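# Fold a partly folded napkin into thirds

## Task

The napkin already has one end turned over onto itself; fold the other end over as well so the napkin ends up folded in three equal parts.

## Robot and tools

Robot: two arms, left_arm and right_arm, each with a five-fingered hand (left hand on left_arm, a mirrored right hand on right_arm). Bases: left_arm near (-0.020, +0.492, +0.018) m, right_arm near (+0.046, -0.478, +0.018) m, both facing +x.

Scene frame: origin at table height, halfway between the nominal bases; +z up, +x out over the table, +y toward left_arm. Image left/right does not match arm names. Reported positions (metres) and quaternions (wxyz) are in this frame and may be off by a few centimetres.

Hand point axes (right hand): +z runs along the straightened fingers toward the tips, +y points out of the palm face, +x runs across the palm away from the thumb. On the left hand +x points toward the thumb. Finger tips reach about 0.12 m past the hand point; the palm face sits at y = -0.062. A rigid mast near the wrist on the palm side can strike things.

The 48-number row: one flat list covering both arms, every value in [-1, 1]. Order: left_arm dx, dy, dz, rx, ry, rz; then 16 left hand motor goals; then left current_limit, speed; then the same 24 for right_arm. The six pose numbers are an offset, not a pose: they are measured along that arm's own Hand target axes, from the Hand target as it stood when the action or move began. 1.0 equals 0.6 m of travel or 180 degrees; rx, ry, rz form one rotation vector. All-zero pose numbers re-request the current Hand target. Repeating an offset moves the arm further.

Hand motor order: index_abd, index_mcp, index_pip, index_dip, middle_abd, middle_mcp, middle_pip, middle_dip, ring_abd, ring_mcp, ring_pip, ring_dip, thumb_cmc, thumb_axl, thumb_mcp, thumb_ipl. Each is an absolute goal angle scaled between the hinge's two stops; +1 bends or curls (abd swings away from the thumb). Straight values: abd 0.00, mcp -0.75, pip -0.58, dip -0.70, thumb_cmc -0.71, thumb_axl -0.68, thumb_mcp -0.23, thumb_ipl -0.17. A 0 is a real goal, so to keep a hand unchanged resend its hand_goal, hand_current_limit and hand_speed. current_limit maps -1..+1 to 0..550 mA (start +0.4); speed maps -1..+1 to a fraction of 8.5 rad/s (start -0.6). Settings stay until rewritten. Grip force comes from goals placed past the object's surface.

Tools:
- execute_actions(actions, cameras): actions is a list of actions; each action is up to 15 rows of 48 numbers, one row per 1/30 s step, the last row held if short. Every row counts from the action's starting Hand target. An empty list returns all cameras; otherwise name cameras to get images.
- move(target, speed, blend, blocking, cameras): target is one 48-number row or up to 15 rows, each an offset from the same starting Hand targets (not chained). The hand point travels a straight path; speed in m/s, 0.002 to 1, default 0.25 (turns up to twice that in rad/s), one value or one per target; blend in metres rounds corners, 0 stops at each. Paths are capped at 10 s and ignore obstacles. blocking=false returns after about 0.5 s while motion continues. Hand numbers of later targets are applied on arrival.
- wait(seconds 0 to 10, cameras): lets time pass holding the last command.
- stop(cameras): brakes a running move.
- zoom_image(camera, region [x0, y0, x1, y1] pixels, at most 504 each way): closer look at the newest image of cam_high, cam_low, cam_left_wrist or cam_right_wrist.
- clear_fault(arm): clears a reported torque fault on left_arm or right_arm.
- finished_scene(scene=1): ends the scene; the fold must stay done with the robot released.

Results: per arm, end_effector_position, quaternion, velocities, joint positions and torques, and Hand target (the clipped last commanded pose, base for the next offsets). Joint velocities may read "within noise". Hand lists follow motor order: hand_goal, hand_measured, hand_current_ma, hand_state (moving, goal, blocked, overload). A move adds a "move:" line such as done, off_target, moving, held or fault, plus limits (paced = clipped, held = steps withheld). Step readings list positions during action calls.

Motion notes: each step the command is clipped to 70 mm and 16 degrees from the measured pose, so big offsets take several actions; the hand often rests short of its target and a further offset is needed. Avoid sweeping past an arm's own base. A clearance check blocks arms nearing each other but is not reliable; never let arms or hands squeeze each other.

Avoid: dropping or flinging the napkin, letting anything leave the table, fast impacts, and pressing hard into the table (keep targets only slightly past contact). Excess joint torque triggers a TORQUE FAULT that halts the arm until clear_fault. A motor at 495 mA or above for 5 s shuts off for 10 s. Long stretched or loaded poses heat motors (MOTOR HOT at 65 °C, brake stop at 80 °C). After a HAND FAULT line, following calls in that reply do not run.

Cameras: cam_high (above, behind far side), cam_low (front, low), cam_left_wrist and cam_right_wrist, all 504x504; calibration is approximate.

Each tool is called after ">>>" by a JSON object that holds its "fn" and its "kwargs", one argument or row to a line.

## Session

>>> {"fn": "execute_actions", "kwargs": {
  "actions": []
}}

Scene clock: 0.00 s.
left_arm: end_effector_position=(+0.7236, +0.1944, +0.3400) hand_goal=(+0.000, -0.754, -0.576, -0.696, +0.000, -0.754, -0.576, -0.696, +0.000, -0.754, -0.576, -0.696, -0.714, -0.678, -0.226, -0.168) hand_measured=(+0.000, -0.754, -0.576, -0.696, +0.000, -0.754, -0.576, -0.696, +0.000, -0.754, -0.576, -0.696, -0.714, -0.678, -0.226, -0.168) hand_current_ma=(+0, +0, +0, +0, +0, +0, +0, +0, +0, +0, +0, +0, +0, +0, +0, +0) hand_state=(goal, goal, goal, goal, goal, goal, goal, goal, goal, goal, goal, goal, goal, goal, goal, goal) hand_current_limit=0.40 hand_speed=-0.60 end_effector_quat_wxyz=(+0.060, +0.989, -0.061, +0.121) | right_arm: end_effector_position=(+0.6940, +0.0730, +0.2774) hand_goal=(+0.000, -0.754, -0.576, -0.696, +0.000, -0.754, -0.576, -0.696, +0.000, -0.754, -0.576, -0.696, -0.714, -0.678, -0.226, -0.168) hand_measured=(+0.000, -0.754, -0.576, -0.696, +0.000, -0.754, -0.576, -0.696, +0.000, -0.754, -0.576, -0.696, -0.714, -0.678, -0.226, -0.168) hand_current_ma=(+0, +0, +0, +0, +0, +0, +0, +0, +0, +0, +0, +0, +0, +0, +0, +0) hand_state=(goal, goal, goal, goal, goal, goal, goal, goal, goal, goal, goal, goal, goal, goal, goal, goal) hand_current_limit=0.40 hand_speed=-0.60 end_effector_quat_wxyz=(+0.613, +0.371, +0.649, +0.256)
Joint positions: left_arm=[-0.283 -0.77 -1.723 -0.109 -0.694 3.077] | right_arm=[0.936 -1.172 -1.645 1.14 1.23 0.485]
Joint velocities: within noise
Joint torques (N m): no reading
Motor temperatures (°C): left_arm=[30 26 30 31 28 31] | right_arm=[28 31 29 29 29 31]
Hand target: left_arm +0.7236, +0.1944, +0.3400; +0.060, +0.989, -0.061, +0.121 | right_arm +0.6940, +0.0730, +0.2774; +0.613, +0.371, +0.649, +0.256

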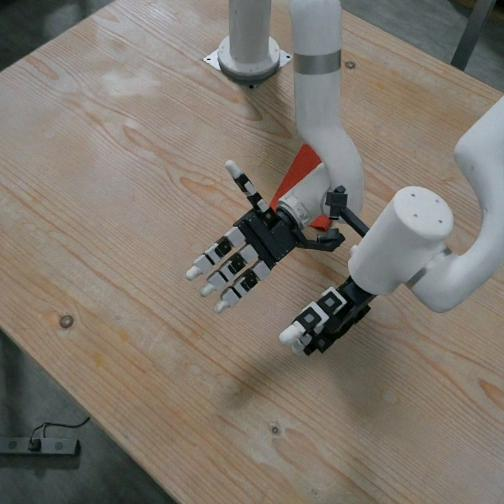

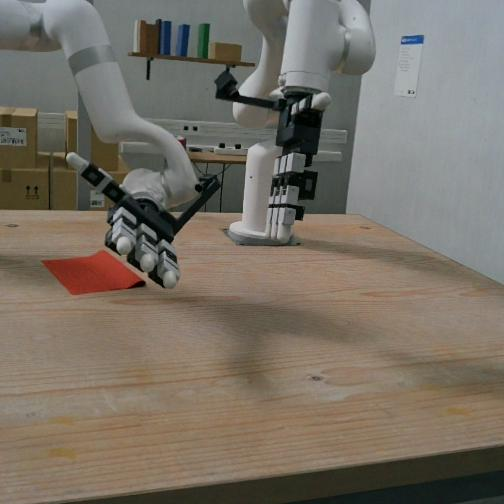

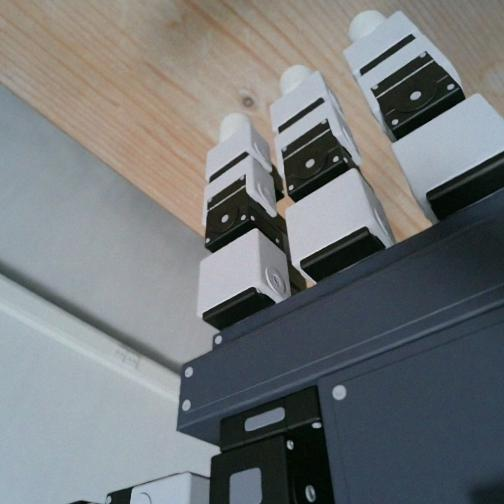

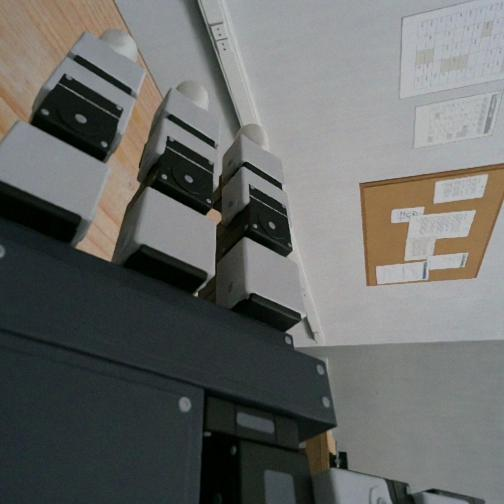

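>>> {"fn": "move", "kwargs": {
  "target": [-0.167,-0.215,-0.152,0,0,0,0,-0.754,-0.576,-0.696,0,-0.754,-0.576,-0.696,0,-0.754,-0.576,-0.696,-0.714,-0.678,-0.226,-0.168,0.4,-0.6,-0.708,-0.445,-0.319,0,0,0,0,-0.754,-0.576,-0.696,0,-0.754,-0.576,-0.696,0,-0.754,-0.576,-0.696,-0.714,-0.678,-0.226,-0.168,0.4,-0.6],
  "cameras": ["all"]
}}

Scene clock: 117.07 s.
left_arm: end_effector_position=(+0.6232, +0.3443, +0.3897) hand_goal=(+0.000, -0.754, -0.576, -0.696, +0.000, -0.754, -0.576, -0.696, +0.000, -0.754, -0.576, -0.696, -0.714, -0.678, -0.226, -0.168) hand_measured=(+0.000, -0.754, -0.576, -0.696, +0.000, -0.754, -0.576, -0.696, +0.000, -0.754, -0.576, -0.696, -0.714, -0.678, -0.224, -0.168) hand_current_ma=(+0, +0, +0, +0, +0, +0, +0, +0, +0, +0, +0, +0, +0, +0, +0, +0) hand_state=(goal, goal, goal, goal, goal, goal, goal, goal, goal, goal, goal, goal, goal, goal, goal, goal) hand_current_limit=0.40 hand_speed=-0.60 end_effector_quat_wxyz=(+0.060, +0.989, -0.061, +0.121) | right_arm: end_effector_position=(+0.4497, -0.4001, +0.3468) hand_goal=(+0.000, -0.754, -0.576, -0.696, +0.000, -0.754, -0.576, -0.696, +0.000, -0.754, -0.576, -0.696, -0.714, -0.678, -0.226, -0.168) hand_measured=(+0.000, -0.762, -0.576, -0.696, +0.000, -0.762, -0.576, -0.696, +0.000, -0.760, -0.576, -0.696, -0.720, -0.678, -0.226, -0.168) hand_current_ma=(+0, -4, +0, +0, +0, -4, +0, +0, +0, -3, +0, +0, -3, +0, +0, +0) hand_state=(goal, goal, goal, goal, goal, goal, goal, goal, goal, goal, goal, goal, goal, goal, goal, goal) hand_current_limit=0.40 hand_speed=-0.60 end_effector_quat_wxyz=(+0.613, +0.371, +0.649, +0.256)
Joint positions: left_arm=[-0.077 -0.414 -1.303 -0.199 -0.656 3.352] | right_arm=[0.414 -0.394 -0.14 0.518 1.673 1.041]
Joint torques (N m): left_arm=[2.1 66.52 -17.21 -0.49 0.02 0.08] | right_arm=[1.54 29.1 -2.44 -0.16 1.8 -0.22]
Hand target: left_arm +0.6232, +0.3443, +0.3897; +0.060, +0.989, -0.061, +0.121 | right_arm +0.4497, -0.4001, +0.3468; +0.613, +0.371, +0.649, +0.256
Off the commanded pose: left_arm 0.000 m, 0 deg | right_arm 0.000 m, 0 deg.
move: done
camera_calibration:
cam_left_wrist: T_world_to_cam=[[-0.683357, 0.692117, -0.232373, 0.244938], [0.331053, 0.577431, 0.746309, -0.743209], [0.650713, 0.433068, -0.623719, -0.186168], [0, 0, 0, 1]] pos_world=[0.534564, 0.34025, 0.495464]
cam_right_wrist: T_world_to_cam=[[0.0380885, -0.268915, 0.962411, -0.422912], [-0.816953, -0.562999, -0.12498, 0.1378], [0.575446, -0.781483, -0.241134, -0.357941], [0, 0, 0, 1]] pos_world=[0.33466, -0.315871, 0.337925]

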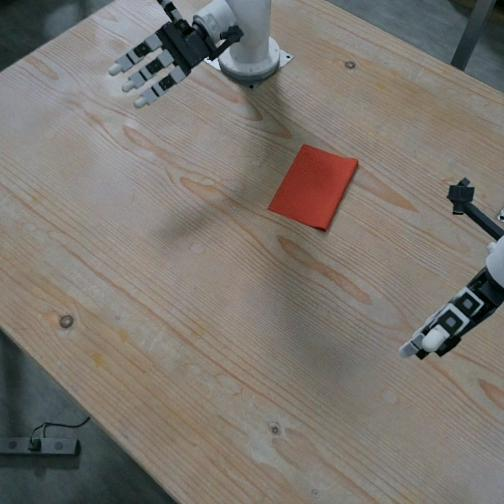

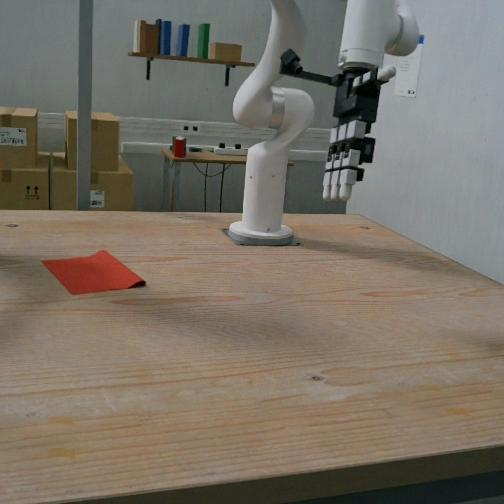

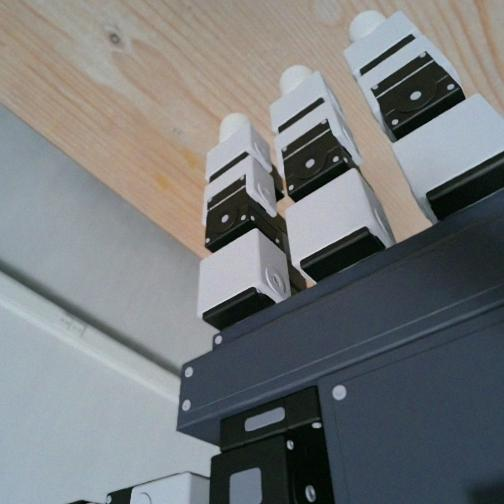

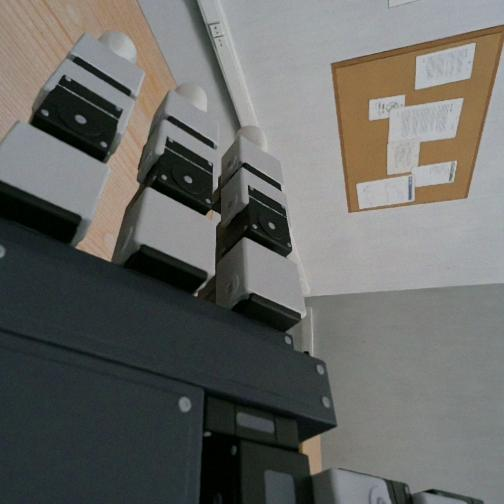

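>>> {"fn": "zoom_image", "kwargs": {
  "camera": "cam_high",
  "region": [240, 120, 390, 250]
}}

>>> {"fn": "zoom_image", "kwargs": {
  "camera": "cam_low",
  "region": [20, 220, 170, 320]
}}

Scaled by 3.360 from the camera's 504x504 image, which has a finer 720x720 frame.

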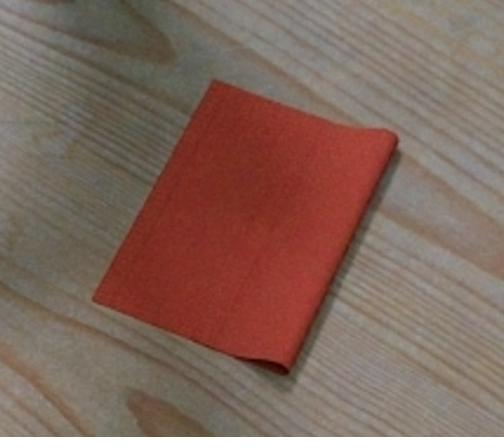

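Scaled by 3.360 from the camera's 504x504 image, which has a finer 720x720 frame.

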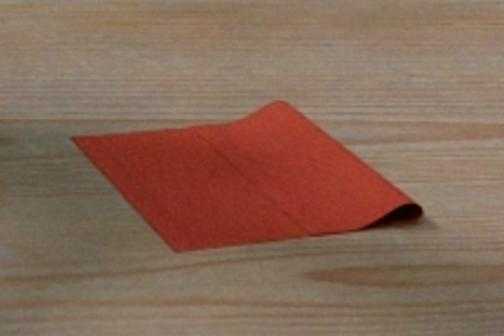

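>>> {"fn": "move", "kwargs": {
  "target": [-0.2007,0.2518,0.097,-0.004,0.372,0.776,0,-0.414,0.771,-0.696,0,-0.95,-0.576,-0.696,0,-0.95,-0.576,-0.696,0.514,-0.678,0.0,-0.168,0.4,-0.6,0.241,0.0532,-0.2185,0.747,0.140,0.579,0,-0.877,0.876,-0.696,0,-0.95,-0.576,-0.696,0,-0.95,-0.576,-0.696,0.514,-0.678,0.303,-0.168,0.4,-0.6],
  "cameras": ["all"]
}}

Scene clock: 370.60 s.
left_arm: end_effector_position=(+0.5007, +0.2000, +0.3203) hand_goal=(+0.000, -0.414, +0.770, -0.696, +0.000, -0.950, -0.576, -0.696, +0.000, -0.950, -0.576, -0.696, +0.514, -0.678, +0.000, -0.168) hand_measured=(+0.000, -0.416, +0.764, -0.696, +0.000, -0.944, -0.576, -0.696, +0.000, -0.944, -0.576, -0.696, +0.516, -0.678, +0.002, -0.168) hand_current_ma=(+0, +0, -1, +0, +0, +2, +0, +0, +0, +2, +0, +0, +0, +0, +0, +0) hand_state=(goal, goal, goal, goal, goal, goal, goal, goal, goal, goal, goal, goal, goal, goal, goal, goal) hand_current_limit=0.40 hand_speed=-0.60 end_effector_quat_wxyz=(-0.001, -0.202, +0.922, -0.331) | right_arm: end_effector_position=(+0.3295, -0.2502, +0.2999) hand_goal=(+0.000, -0.878, +0.876, -0.696, +0.000, -0.950, -0.576, -0.696, +0.000, -0.950, -0.576, -0.696, +0.514, -0.678, +0.302, -0.168) hand_measured=(+0.002, -0.874, +0.872, -0.696, +0.000, -0.942, -0.576, -0.696, +0.002, -0.944, -0.576, -0.696, +0.514, -0.678, +0.302, -0.168) hand_current_ma=(+0, +1, -2, +0, +0, +4, +0, +0, +0, +3, +0, +0, +0, +0, +0, +0) hand_state=(goal, goal, goal, goal, goal, goal, goal, goal, goal, goal, goal, goal, goal, goal, goal, goal) hand_current_limit=0.40 hand_speed=-0.60 end_effector_quat_wxyz=(-0.496, +0.859, +0.111, -0.064)
Joint positions: left_arm=[-0.388 -0.46 -1.256 -1.023 -0.66 6.281] | right_arm=[0.276 -0.019 -0.558 4.426 1.127 -0.966]
Joint torques (N m): left_arm=[-0.65 66.55 -16.1 0.25 0.08 0.04] | right_arm=[0.94 8.57 -8.95 0.95 1.31 -0.2]
Hand target: left_arm +0.5004, +0.2003, +0.3198; +0.042, -0.142, +0.884, -0.443 | right_arm +0.3295, -0.2502, +0.2999; -0.496, +0.859, +0.111, -0.064
Off the commanded pose: left_arm 0.001 m, 24 deg; orientation clipped | right_arm 0.000 m, 0 deg.
joint sent to its limit (left arm) — joint 6 (wrist roll), upper limit. The joint targets are off in orientation, not in position.
move: off_target (left_arm); limits=paced
camera_calibration:
cam_left_wrist: T_world_to_cam=[[0.949737, -0.120663, 0.288861, -0.577081], [-0.301045, -0.0989582, 0.948461, -0.180515], [-0.0858595, -0.987749, -0.130309, 0.407743], [0, 0, 0, 1]] pos_world=[0.52874, 0.315252, 0.39104]
cam_right_wrist: T_world_to_cam=[[-0.683302, -0.529707, -0.502502, 0.278947], [-0.294327, -0.43, 0.853506, -0.31428], [-0.668184, 0.731102, 0.137912, 0.491601], [0, 0, 0, 1]] pos_world=[0.426584, -0.346791, 0.340613]

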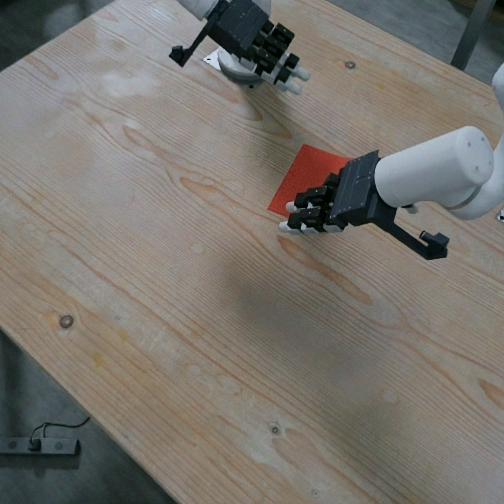

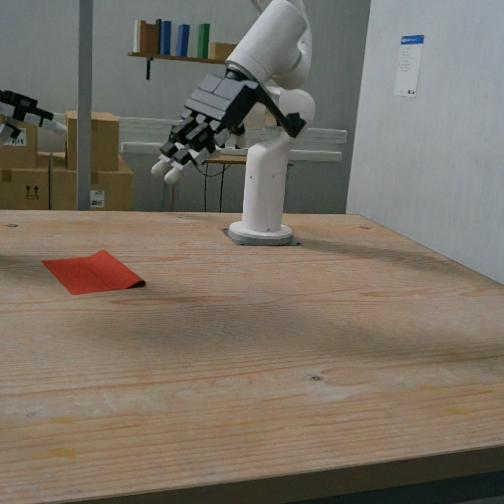

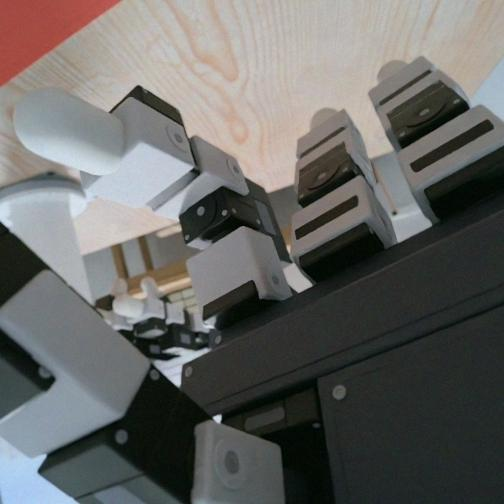

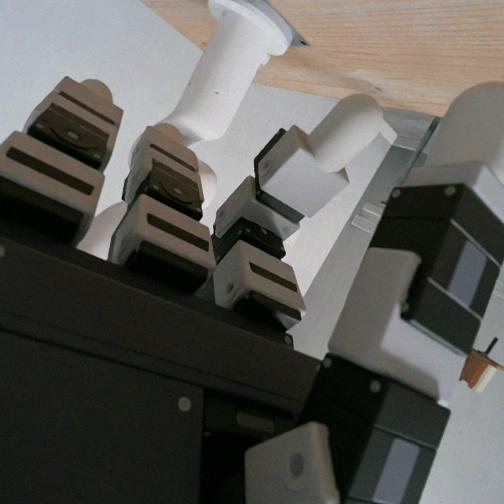

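>>> {"fn": "move", "kwargs": {
  "target": [
    [0,0,0,0,0,-0.62,0,-0.414,0.771,-0.696,0,-0.95,-0.576,-0.696,0,-0.95,-0.576,-0.696,0.514,-0.678,0.0,-0.168,0.4,-0.6,0,0,0,0,0,0,0,-0.877,0.876,-0.696,0,-0.95,-0.576,-0.696,0,-0.95,-0.576,-0.696,0.514,-0.678,0.303,-0.168,0.4,-0.6],
    [0,0,0,0,0,0.72,0,-0.414,0.771,-0.696,0,-0.95,-0.576,-0.696,0,-0.95,-0.576,-0.696,0.514,-0.678,0.0,-0.168,0.4,-0.6,0,0,0,0,0,0,0,-0.877,0.876,-0.696,0,-0.95,-0.576,-0.696,0,-0.95,-0.576,-0.696,0.514,-0.678,0.303,-0.168,0.4,-0.6],
    [0,0,0,0.0398,0.0011,0.0205,0,-0.414,0.771,-0.696,0,-0.95,-0.576,-0.696,0,-0.95,-0.576,-0.696,0.514,-0.678,0.0,-0.168,0.4,-0.6,0,0,0,0,0,0,0,-0.877,0.876,-0.696,0,-0.95,-0.576,-0.696,0,-0.95,-0.576,-0.696,0.514,-0.678,0.303,-0.168,0.4,-0.6]
  ],
  "speed": 0.5,
  "cameras": ["all"]
}}

Scene clock: 403.70 s.
left_arm: end_effector_position=(+0.5004, +0.2003, +0.3198) hand_goal=(+0.000, -0.414, +0.770, -0.696, +0.000, -0.950, -0.576, -0.696, +0.000, -0.950, -0.576, -0.696, +0.514, -0.678, +0.000, -0.168) hand_measured=(+0.000, -0.414, +0.766, -0.696, +0.000, -0.942, -0.576, -0.696, +0.000, -0.942, -0.576, -0.696, +0.512, -0.678, +0.002, -0.168) hand_current_ma=(+0, +0, -1, +0, +0, +2, +0, +0, +0, +3, +0, +0, +0, +0, +0, +0) hand_state=(goal, goal, goal, goal, goal, goal, goal, goal, goal, goal, goal, goal, goal, goal, goal, goal) hand_current_limit=0.40 hand_speed=-0.60 end_effector_quat_wxyz=(+0.063, -0.110, +0.859, -0.496) | right_arm: end_effector_position=(+0.3295, -0.2502, +0.2999) hand_goal=(+0.000, -0.878, +0.876, -0.696, +0.000, -0.950, -0.576, -0.696, +0.000, -0.950, -0.576, -0.696, +0.514, -0.678, +0.302, -0.168) hand_measured=(+0.002, -0.874, +0.872, -0.696, +0.000, -0.942, -0.576, -0.696, +0.002, -0.944, -0.576, -0.696, +0.514, -0.678, +0.302, -0.168) hand_current_ma=(+0, +1, -2, +0, +0, +4, +0, +0, +0, +3, +0, +0, +0, +0, +0, +0) hand_state=(goal, goal, goal, goal, goal, goal, goal, goal, goal, goal, goal, goal, goal, goal, goal, goal) hand_current_limit=0.40 hand_speed=-0.60 end_effector_quat_wxyz=(-0.496, +0.859, +0.111, -0.064)
Joint positions: left_arm=[-0.297 -0.375 -1.043 -1.616 -0.846 0.775] | right_arm=[0.276 -0.019 -0.558 4.426 1.127 -0.966]
Joint torques (N m): left_arm=[1.32 23.18 -31.55 -0.26 -1.58 -0.16] | right_arm=[1.7 8.38 -9.54 0.86 1.27 -0.3]
Hand target: left_arm +0.5004, +0.2003, +0.3198; +0.063, -0.110, +0.859, -0.496 | right_arm +0.3295, -0.2502, +0.2999; -0.496, +0.859, +0.111, -0.064
Off the commanded pose: left_arm 0.000 m, 0 deg | right_arm 0.000 m, 0 deg.
move: done
camera_calibration:
cam_left_wrist: T_world_to_cam=[[0.834627, -0.0763184, 0.545502, -0.609952], [-0.51686, 0.233824, 0.823518, -0.0987701], [-0.190401, -0.969279, 0.15571, 0.364984], [0, 0, 0, 1]] pos_world=[0.527526, 0.330315, 0.357238]
cam_right_wrist: T_world_to_cam=[[-0.683302, -0.529707, -0.502502, 0.278947], [-0.294327, -0.43, 0.853506, -0.31428], [-0.668184, 0.731102, 0.137912, 0.491601], [0, 0, 0, 1]] pos_world=[0.426584, -0.346791, 0.340613]

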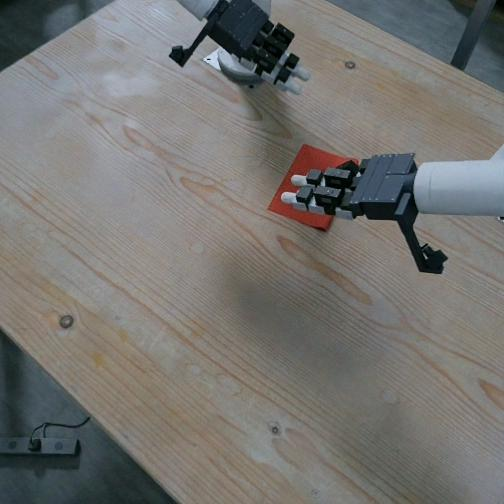

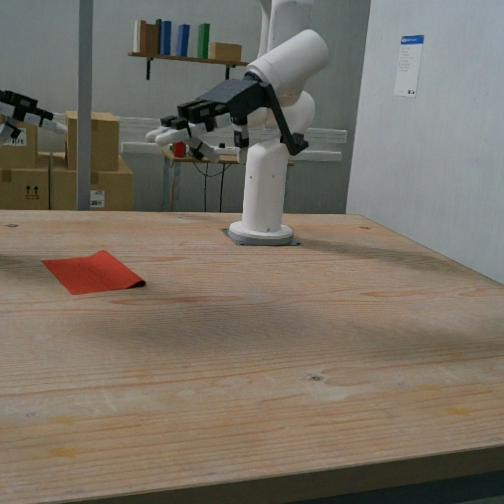

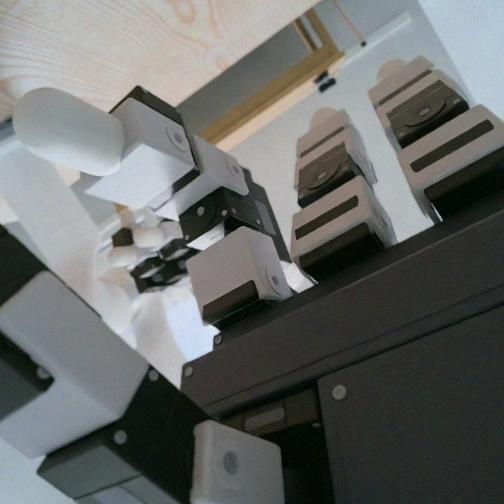

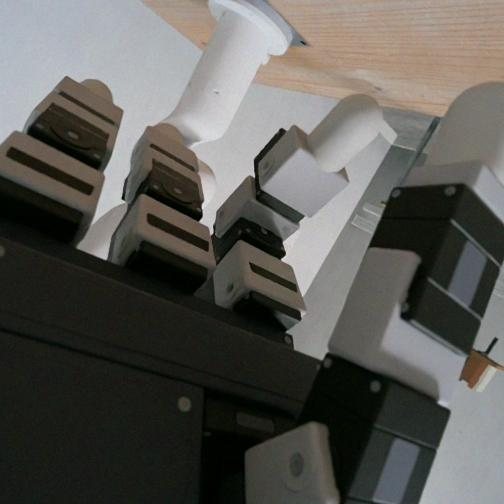

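>>> {"fn": "move", "kwargs": {
  "target": [-0.111,0.115,-0.199,0,0,0,0,-0.414,0.771,-0.696,0,-0.95,-0.576,-0.696,0,-0.95,-0.576,-0.696,0.514,-0.678,0.0,-0.168,0.4,-0.6,-0.0598,0.1148,0.4008,0,0,0,0,-0.877,0.876,-0.696,0,-0.95,-0.576,-0.696,0,-0.95,-0.576,-0.696,0.514,-0.678,0.303,-0.168,0.4,-0.6],
  "cameras": ["all"]
}}

Scene clock: 419.23 s.
left_arm: end_effector_position=(+0.5302, +0.3504, +0.3196) hand_goal=(+0.000, -0.414, +0.770, -0.696, +0.000, -0.950, -0.576, -0.696, +0.000, -0.950, -0.576, -0.696, +0.514, -0.678, +0.000, -0.168) hand_measured=(+0.000, -0.412, +0.766, -0.696, +0.000, -0.942, -0.576, -0.696, +0.000, -0.940, -0.576, -0.696, +0.514, -0.678, +0.002, -0.168) hand_current_ma=(+0, +0, -1, +0, +0, +3, +0, +0, +0, +3, +0, +0, +0, +0, +0, +0) hand_state=(goal, goal, goal, goal, goal, goal, goal, goal, goal, goal, goal, goal, goal, goal, goal, goal) hand_current_limit=0.40 hand_speed=-0.60 end_effector_quat_wxyz=(+0.063, -0.110, +0.859, -0.496) | right_arm: end_effector_position=(+0.2508, -0.0909, +0.1202) hand_goal=(+0.000, -0.878, +0.876, -0.696, +0.000, -0.950, -0.576, -0.696, +0.000, -0.950, -0.576, -0.696, +0.514, -0.678, +0.302, -0.168) hand_measured=(+0.002, -0.872, +0.872, -0.696, +0.000, -0.940, -0.576, -0.696, +0.000, -0.942, -0.576, -0.696, +0.514, -0.678, +0.302, -0.168) hand_current_ma=(+0, +3, -1, +0, +0, +6, +0, +0, +0, +5, +0, +0, +0, +0, +0, +0) hand_state=(goal, goal, goal, goal, goal, goal, goal, goal, goal, goal, goal, goal, goal, goal, goal, goal) hand_current_limit=0.40 hand_speed=-0.60 end_effector_quat_wxyz=(-0.496, +0.859, +0.111, -0.064)
Joint positions: left_arm=[-0.008 -0.398 -1.074 -1.392 -1.026 0.779] | right_arm=[0.775 -0.515 -0.566 5.186 1.024 -1.519]
Joint torques (N m): left_arm=[2.02 23.41 -31.44 -0.49 -1.13 -0.04] | right_arm=[2.54 13.28 -12.23 0.47 1.54 -0.21]
Hand target: left_arm +0.5302, +0.3505, +0.3196; +0.063, -0.110, +0.859, -0.496 | right_arm +0.2508, -0.0909, +0.1202; -0.496, +0.859, +0.111, -0.064
Off the commanded pose: left_arm 0.000 m, 0 deg | right_arm 0.000 m, 0 deg.
move: done
camera_calibration:
cam_left_wrist: T_world_to_cam=[[0.834657, -0.076362, 0.545451, -0.62323], [-0.516778, 0.233948, 0.823534, -0.118435], [-0.190494, -0.969246, 0.155805, 0.516277], [0, 0, 0, 1]] pos_world=[0.557326, 0.480516, 0.357038]
cam_right_wrist: T_world_to_cam=[[-0.683241, -0.529735, -0.502556, 0.219236], [-0.294343, -0.430049, 0.853475, -0.115568], [-0.66824, 0.731053, 0.137903, 0.347345], [0, 0, 0, 1]] pos_world=[0.347884, -0.187491, 0.160913]

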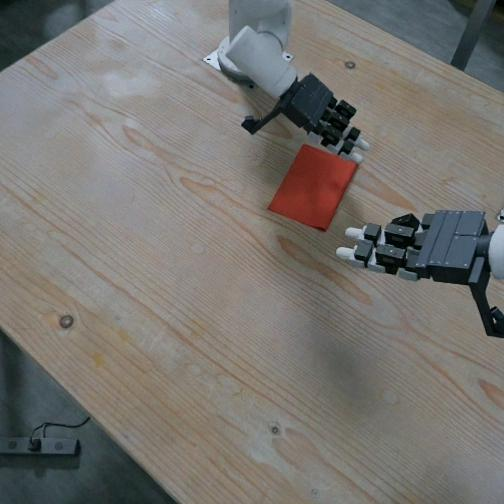

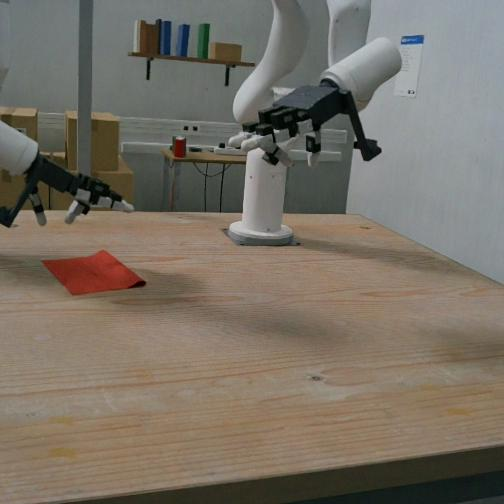

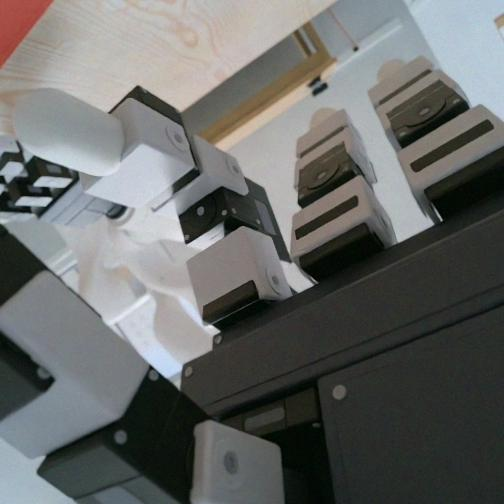

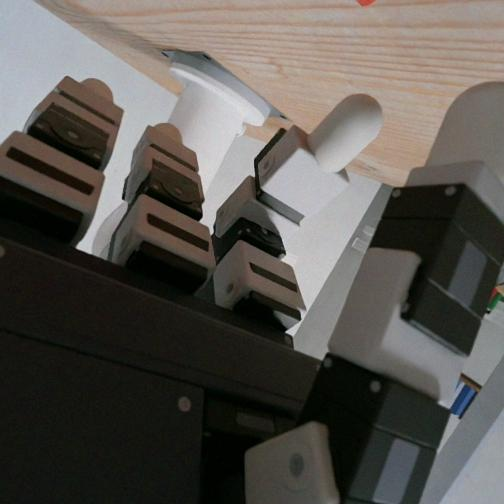

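>>> {"fn": "zoom_image", "kwargs": {
  "camera": "cam_high",
  "region": [270, 80, 400, 220]
}}

>>> {"fn": "zoom_image", "kwargs": {
  "camera": "cam_low",
  "region": [0, 100, 200, 300]
}}

Scaled by 3.600 from the camera's 504x504 image, which has a finer 720x720 frame.

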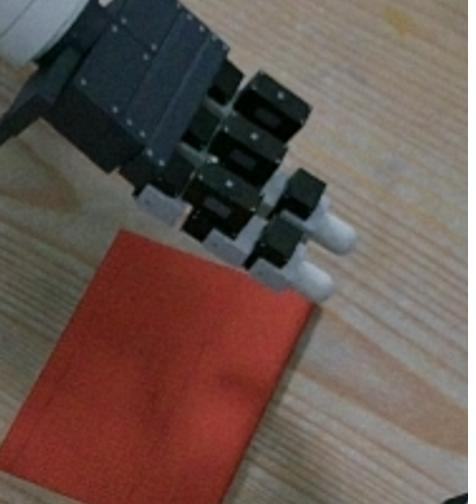

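Scaled by 2.520 from the camera's 504x504 image, which has a finer 720x720 frame.

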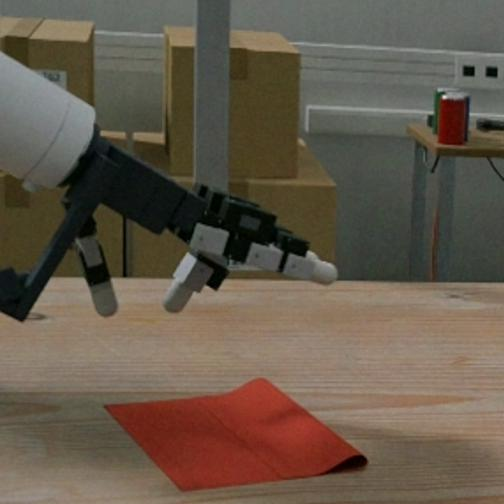

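>>> {"fn": "move", "kwargs": {
  "target": [0,0,0,0,0,0,0,-0.414,0.771,-0.696,0,-0.95,-0.576,-0.696,0,-0.95,-0.576,-0.696,0.514,-0.678,0.0,-0.168,0.4,-0.6,0,0.131,0.0565,0,0,0,0,-0.877,0.876,-0.696,0,-0.95,-0.576,-0.696,0,-0.95,-0.576,-0.696,0.514,-0.678,0.303,-0.168,0.4,-0.6],
  "speed": 0.12,
  "cameras": ["cam_high","cam_low","cam_right_wrist"]
}}

>>> {"fn": "zoom_image", "kwargs": {
  "camera": "cam_low",
  "region": [0, 180, 160, 310]
}}

>>> {"fn": "zoom_image", "kwargs": {
  "camera": "cam_high",
  "region": [250, 80, 380, 240]
}}

Scene clock: 456.57 s.
left_arm: end_effector_position=(+0.5302, +0.3505, +0.3196) hand_goal=(+0.000, -0.414, +0.770, -0.696, +0.000, -0.950, -0.576, -0.696, +0.000, -0.950, -0.576, -0.696, +0.514, -0.678, +0.000, -0.168) hand_measured=(+0.000, -0.412, +0.766, -0.696, +0.000, -0.942, -0.576, -0.696, +0.000, -0.940, -0.576, -0.696, +0.514, -0.678, +0.002, -0.168) hand_current_ma=(+0, +0, -1, +0, +0, +3, +0, +0, +0, +3, +0, +0, +0, +0, +0, +0) hand_state=(goal, goal, goal, goal, goal, goal, goal, goal, goal, goal, goal, goal, goal, goal, goal, goal) hand_current_limit=0.40 hand_speed=-0.60 end_effector_quat_wxyz=(+0.063, -0.110, +0.859, -0.496) | right_arm: end_effector_position=(+0.2533, -0.1004, +0.0352) hand_goal=(+0.000, -0.878, +0.876, -0.696, +0.000, -0.950, -0.576, -0.696, +0.000, -0.950, -0.576, -0.696, +0.514, -0.678, +0.302, -0.168) hand_measured=(+0.002, -0.872, +0.872, -0.696, +0.000, -0.940, -0.576, -0.696, +0.000, -0.942, -0.576, -0.696, +0.514, -0.678, +0.302, -0.168) hand_current_ma=(+0, +3, -1, +0, +0, +6, +0, +0, +0, +5, +0, +0, +0, +0, +0, +0) hand_state=(goal, goal, goal, goal, goal, goal, goal, goal, goal, goal, goal, goal, goal, goal, goal, goal) hand_current_limit=0.40 hand_speed=-0.60 end_effector_quat_wxyz=(-0.496, +0.859, +0.111, -0.064)
Joint positions: left_arm=[-0.008 -0.398 -1.074 -1.392 -1.026 0.779] | right_arm=[0.751 -0.771 -0.627 5.256 1.119 -1.713]
Joint torques (N m): left_arm=[-0.24 23.01 -31.08 -0.32 -0.43 -0.03] | right_arm=[2.23 16.71 -7.72 0.15 1.45 -0.25]
Hand target: left_arm +0.5302, +0.3505, +0.3196; +0.063, -0.110, +0.859, -0.496 | right_arm +0.2533, -0.1005, +0.0352; -0.496, +0.859, +0.111, -0.064
Off the commanded pose: left_arm 0.000 m, 0 deg | right_arm 0.000 m, 0 deg.
move: done
camera_calibration:
cam_right_wrist: T_world_to_cam=[[-0.683286, -0.529685, -0.502547, 0.173219], [-0.294363, -0.430028, 0.853479, -0.0463614], [-0.668184, 0.731102, 0.137912, 0.367672], [0, 0, 0, 1]] pos_world=[0.350384, -0.196991, 0.0759129]
Images, in order (width x height): cam_high 504x504, cam_low 504x504, cam_right_wrist 504x504.

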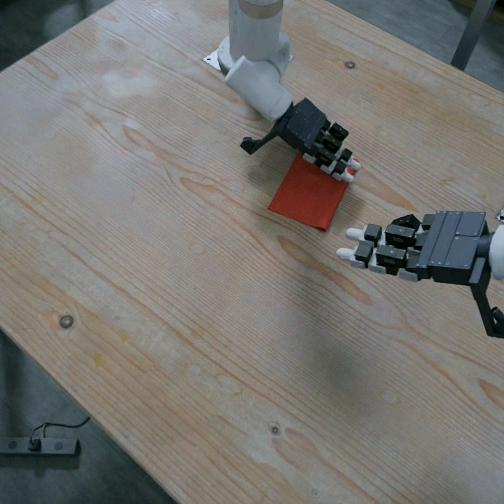

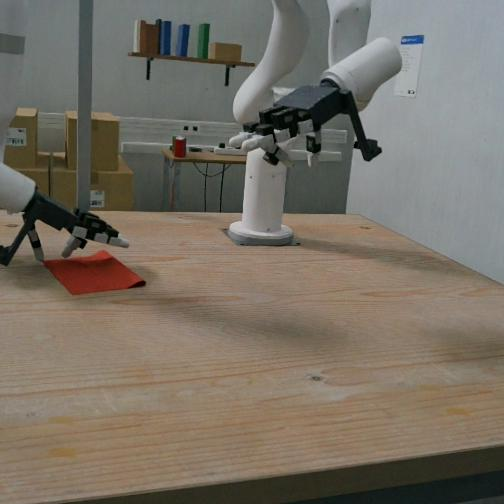

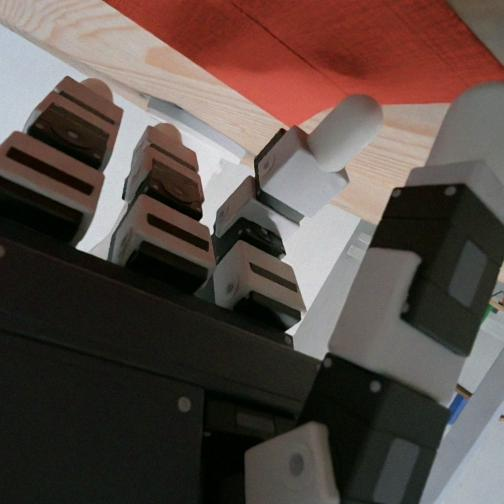

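Scaled by 3.150 from the camera's 504x504 image, which has a finer 720x720 frame.

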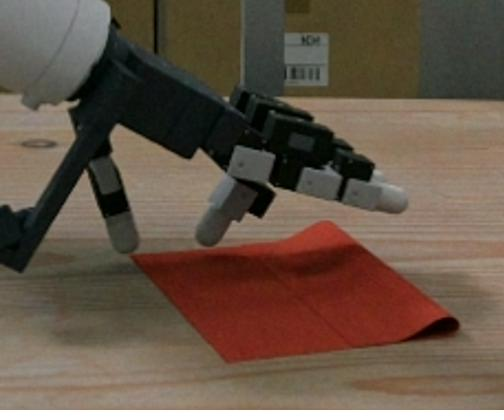

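Scaled by 3.150 from the camera's 504x504 image, which has a finer 720x720 frame.

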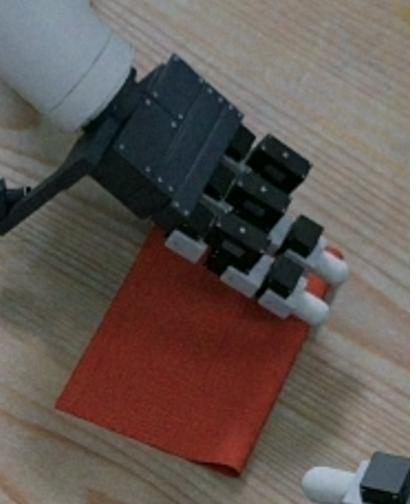

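>>> {"fn": "move", "kwargs": {
  "target": [
    [0,0,0,0,0,0,0,-0.414,0.771,-0.696,0,-0.95,-0.576,-0.696,0,-0.95,-0.576,-0.696,0.514,-0.678,0.0,-0.168,0.4,-0.6,0,0,0,0,0,0,0,-0.56,0.809,-0.696,0,-0.95,-0.576,-0.696,0,-0.95,-0.576,-0.696,0.514,-0.678,0.303,-0.168,0.4,-0.6],
    [0,0,0,0,0,0,0,-0.414,0.771,-0.696,0,-0.95,-0.576,-0.696,0,-0.95,-0.576,-0.696,0.514,-0.678,0.0,-0.168,0.4,-0.6,0,0.0205,0.0118,0,0,0,0,-0.56,0.809,-0.696,0,-0.95,-0.576,-0.696,0,-0.95,-0.576,-0.696,0.514,-0.678,0.303,-0.168,0.4,-0.6]
  ],
  "speed": 0.05,
  "cameras": ["cam_high","cam_low","cam_right_wrist"]
}}

>>> {"fn": "zoom_image", "kwargs": {
  "camera": "cam_low",
  "region": [0, 180, 160, 310]
}}

Scene clock: 508.43 s.
left_arm: end_effector_position=(+0.5302, +0.3505, +0.3196) hand_goal=(+0.000, -0.414, +0.770, -0.696, +0.000, -0.950, -0.576, -0.696, +0.000, -0.950, -0.576, -0.696, +0.514, -0.678, +0.000, -0.168) hand_measured=(+0.000, -0.412, +0.766, -0.696, +0.000, -0.942, -0.576, -0.696, +0.000, -0.940, -0.576, -0.696, +0.514, -0.678, +0.002, -0.168) hand_current_ma=(+0, +0, -1, +0, +0, +3, +0, +0, +0, +3, +0, +0, +0, +0, +0, +0) hand_state=(goal, goal, goal, goal, goal, goal, goal, goal, goal, goal, goal, goal, goal, goal, goal, goal) hand_current_limit=0.40 hand_speed=-0.60 end_effector_quat_wxyz=(+0.063, -0.110, +0.859, -0.496) | right_arm: end_effector_position=(+0.2534, -0.1004, +0.0211) hand_goal=(+0.000, -0.560, +0.808, -0.696, +0.000, -0.950, -0.576, -0.696, +0.000, -0.950, -0.576, -0.696, +0.514, -0.678, +0.302, -0.168) hand_measured=(+0.000, -0.552, +0.840, -0.680, +0.000, -0.940, -0.576, -0.696, +0.000, -0.942, -0.576, -0.696, +0.494, -0.690, +0.310, -0.170) hand_current_ma=(+0, +5, +37, +13, +0, +6, +0, +0, +0, +5, +0, +0, -18, -10, +5, -1) hand_state=(goal, goal, blocked, goal, goal, goal, goal, goal, goal, goal, goal, goal, goal, goal, goal, goal) hand_current_limit=0.40 hand_speed=-0.60 end_effector_quat_wxyz=(-0.496, +0.859, +0.111, -0.064)
Joint positions: left_arm=[-0.008 -0.398 -1.074 -1.392 -1.026 0.779] | right_arm=[0.751 -0.814 -0.643 5.266 1.133 -1.738]
Joint torques (N m): left_arm=[-0.39 21.48 -31.35 -0.66 -0.44 -0.15] | right_arm=[4.33 4.98 -3.96 1.48 -1.35 -2.92]
Hand target: left_arm +0.5302, +0.3505, +0.3196; +0.063, -0.110, +0.859, -0.496 | right_arm +0.2533, -0.1005, +0.0210; -0.496, +0.859, +0.111, -0.064
Off the commanded pose: left_arm 0.000 m, 0 deg | right_arm 0.000 m, 0 deg.
move: done
camera_calibration:
cam_right_wrist: T_world_to_cam=[[-0.683403, -0.529478, -0.502607, 0.166167], [-0.294369, -0.430155, 0.853413, -0.0342608], [-0.668062, 0.731177, 0.138107, 0.369591], [0, 0, 0, 1]] pos_world=[0.350384, -0.196992, 0.061712]
Images, in order (width x height): cam_high 504x504, cam_low 504x504, cam_right_wrist 504x504.

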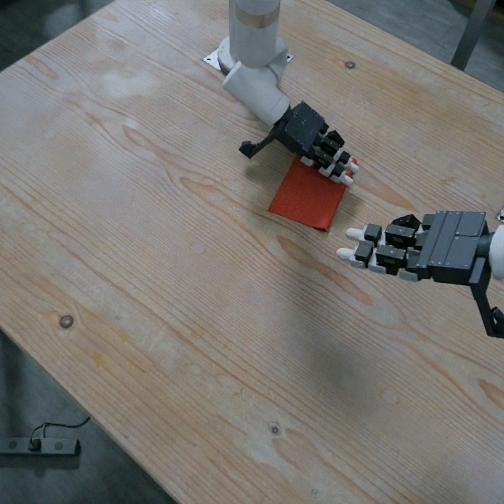

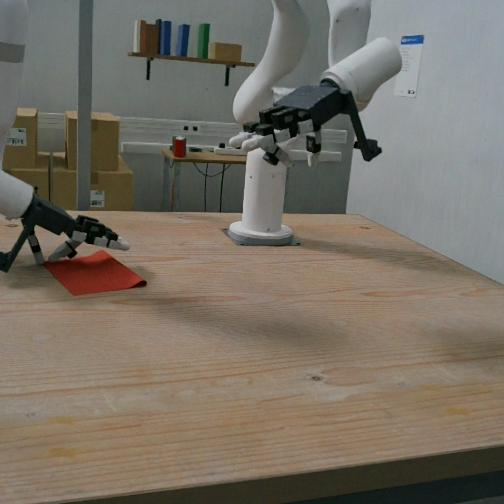

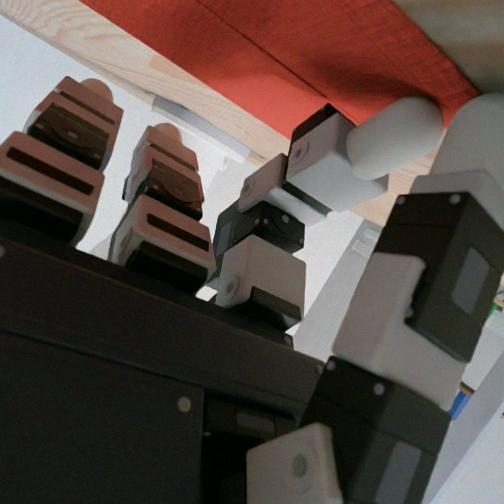

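Scaled by 3.150 from the camera's 504x504 image, which has a finer 720x720 frame.

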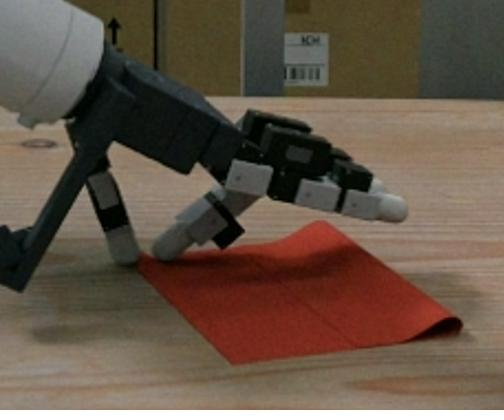

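>>> {"fn": "execute_actions", "kwargs": {
  "actions": [
    [[0,0,0,0,0,0,0,-0.414,0.771,-0.696,0,-0.95,-0.576,-0.696,0,-0.95,-0.576,-0.696,0.514,-0.678,0.0,-0.168,0.4,-0.6,0,0,0,0,0,0,0,-0.48,0.77,-0.696,0,-0.95,-0.576,-0.696,0,-0.95,-0.576,-0.696,0.514,-0.678,0.303,-0.168,0.4,-0.8]],
    [[0,0,0,0,0,0,0,-0.414,0.771,-0.696,0,-0.95,-0.576,-0.696,0,-0.95,-0.576,-0.696,0.514,-0.678,0.0,-0.168,0.4,-0.6,0,0,0,0,0,0,0,-0.40,0.736,-0.696,0,-0.95,-0.576,-0.696,0,-0.95,-0.576,-0.696,0.514,-0.678,0.303,-0.168,0.4,-0.8]]
  ],
  "cameras": ["cam_high","cam_low","cam_right_wrist"]
}}

>>> {"fn": "zoom_image", "kwargs": {
  "camera": "cam_low",
  "region": [0, 180, 160, 310]
}}

Scene clock: 520.77 s.
left_arm: end_effector_position=(+0.5302, +0.3505, +0.3196) hand_goal=(+0.000, -0.414, +0.770, -0.696, +0.000, -0.950, -0.576, -0.696, +0.000, -0.950, -0.576, -0.696, +0.514, -0.678, +0.000, -0.168) hand_measured=(+0.000, -0.412, +0.766, -0.696, +0.000, -0.942, -0.576, -0.696, +0.000, -0.940, -0.576, -0.696, +0.514, -0.678, +0.002, -0.168) hand_current_ma=(+0, +0, -1, +0, +0, +3, +0, +0, +0, +3, +0, +0, +0, +0, +0, +0) hand_state=(goal, goal, goal, goal, goal, goal, goal, goal, goal, goal, goal, goal, goal, goal, goal, goal) hand_current_limit=0.40 hand_speed=-0.60 end_effector_quat_wxyz=(+0.063, -0.110, +0.859, -0.496) | right_arm: end_effector_position=(+0.2533, -0.1005, +0.0210) hand_goal=(+0.000, -0.400, +0.736, -0.696, +0.000, -0.950, -0.576, -0.696, +0.000, -0.950, -0.576, -0.696, +0.514, -0.678, +0.302, -0.168) hand_measured=(+0.000, -0.442, +0.790, -0.680, +0.000, -0.940, -0.576, -0.696, +0.000, -0.942, -0.576, -0.696, +0.494, -0.690, +0.310, -0.170) hand_current_ma=(+0, -66, +87, +13, +0, +6, +0, +0, +0, +5, +0, +0, -18, -10, +5, -1) hand_state=(goal, blocked, blocked, goal, goal, goal, goal, goal, goal, goal, goal, goal, goal, goal, goal, goal) hand_current_limit=0.40 hand_speed=-0.80 end_effector_quat_wxyz=(-0.496, +0.859, +0.111, -0.064)
Joint positions: left_arm=[-0.008 -0.398 -1.074 -1.392 -1.026 0.779] | right_arm=[0.751 -0.814 -0.643 5.266 1.132 -1.739]
Joint torques (N m): left_arm=[0.12 24.29 -31.09 -0.27 -0.47 -0.15] | right_arm=[5.27 4.63 -1.04 1.14 -2.68 -2.96]
Hand target: left_arm +0.5302, +0.3505, +0.3196; +0.063, -0.110, +0.859, -0.496 | right_arm +0.2533, -0.1005, +0.0210; -0.496, +0.859, +0.111, -0.064
Off the commanded pose: left_arm 0.000 m, 0 deg | right_arm 0.000 m, 0 deg.
Step readings (end_effector_position of left_arm | right_arm):
0: (+0.5302, +0.3505, +0.3196) | (+0.2533, -0.1005, +0.0210)
1: (+0.5302, +0.3505, +0.3196) | (+0.2533, -0.1005, +0.0210)
2: (+0.5302, +0.3505, +0.3196) | (+0.2533, -0.1005, +0.0210)
4: (+0.5302, +0.3505, +0.3196) | (+0.2533, -0.1005, +0.0210)
8: (+0.5302, +0.3505, +0.3196) | (+0.2533, -0.1005, +0.0210)
15: (+0.5302, +0.3505, +0.3196) | (+0.2533, -0.1005, +0.0210)
16: (+0.5302, +0.3505, +0.3196) | (+0.2533, -0.1005, +0.0210)
17: (+0.5302, +0.3505, +0.3196) | (+0.2533, -0.1005, +0.0210)
19: (+0.5302, +0.3505, +0.3196) | (+0.2533, -0.1005, +0.0210)
23: (+0.5302, +0.3505, +0.3196) | (+0.2533, -0.1005, +0.0210)
30: (+0.5302, +0.3505, +0.3196) | (+0.2533, -0.1005, +0.0210)
camera_calibration:
cam_right_wrist: T_world_to_cam=[[-0.683269, -0.529744, -0.502509, 0.16596], [-0.294384, -0.429937, 0.853518, -0.0341772], [-0.668193, 0.731112, 0.137814, 0.369728], [0, 0, 0, 1]] pos_world=[0.350384, -0.197091, 0.0616133]
Images, in order (width x height): cam_high 504x504, cam_low 504x504, cam_right_wrist 504x504.

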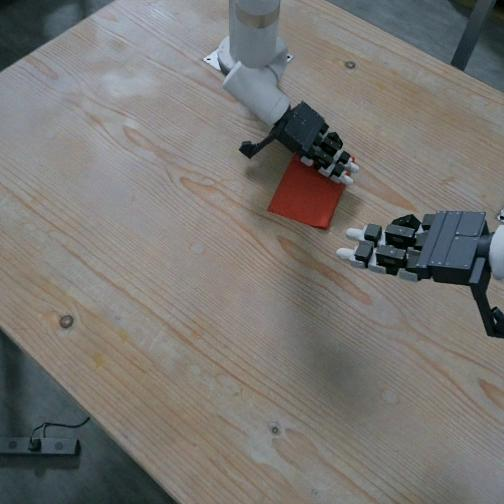

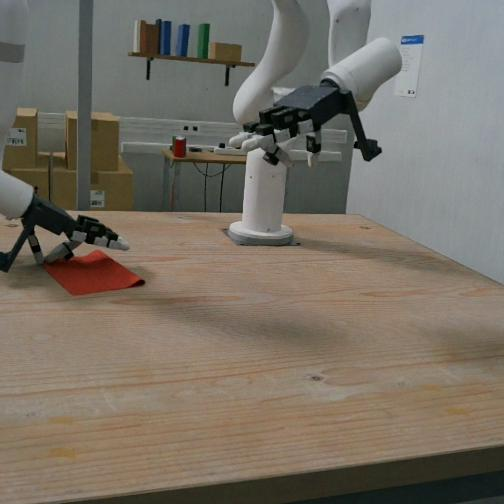

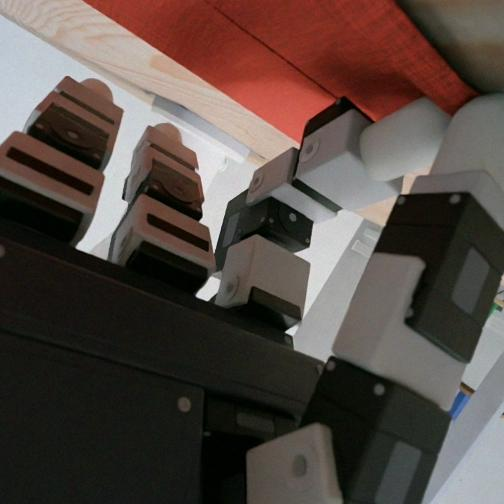

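Scaled by 3.150 from the camera's 504x504 image, which has a finer 720x720 frame.

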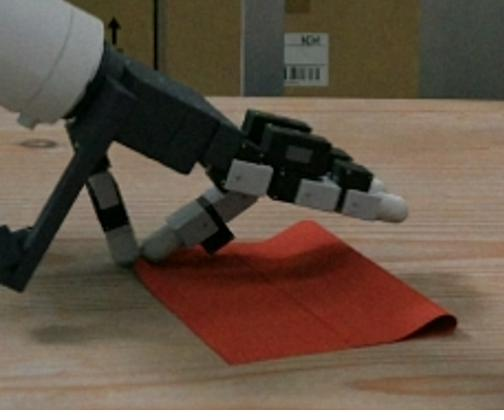

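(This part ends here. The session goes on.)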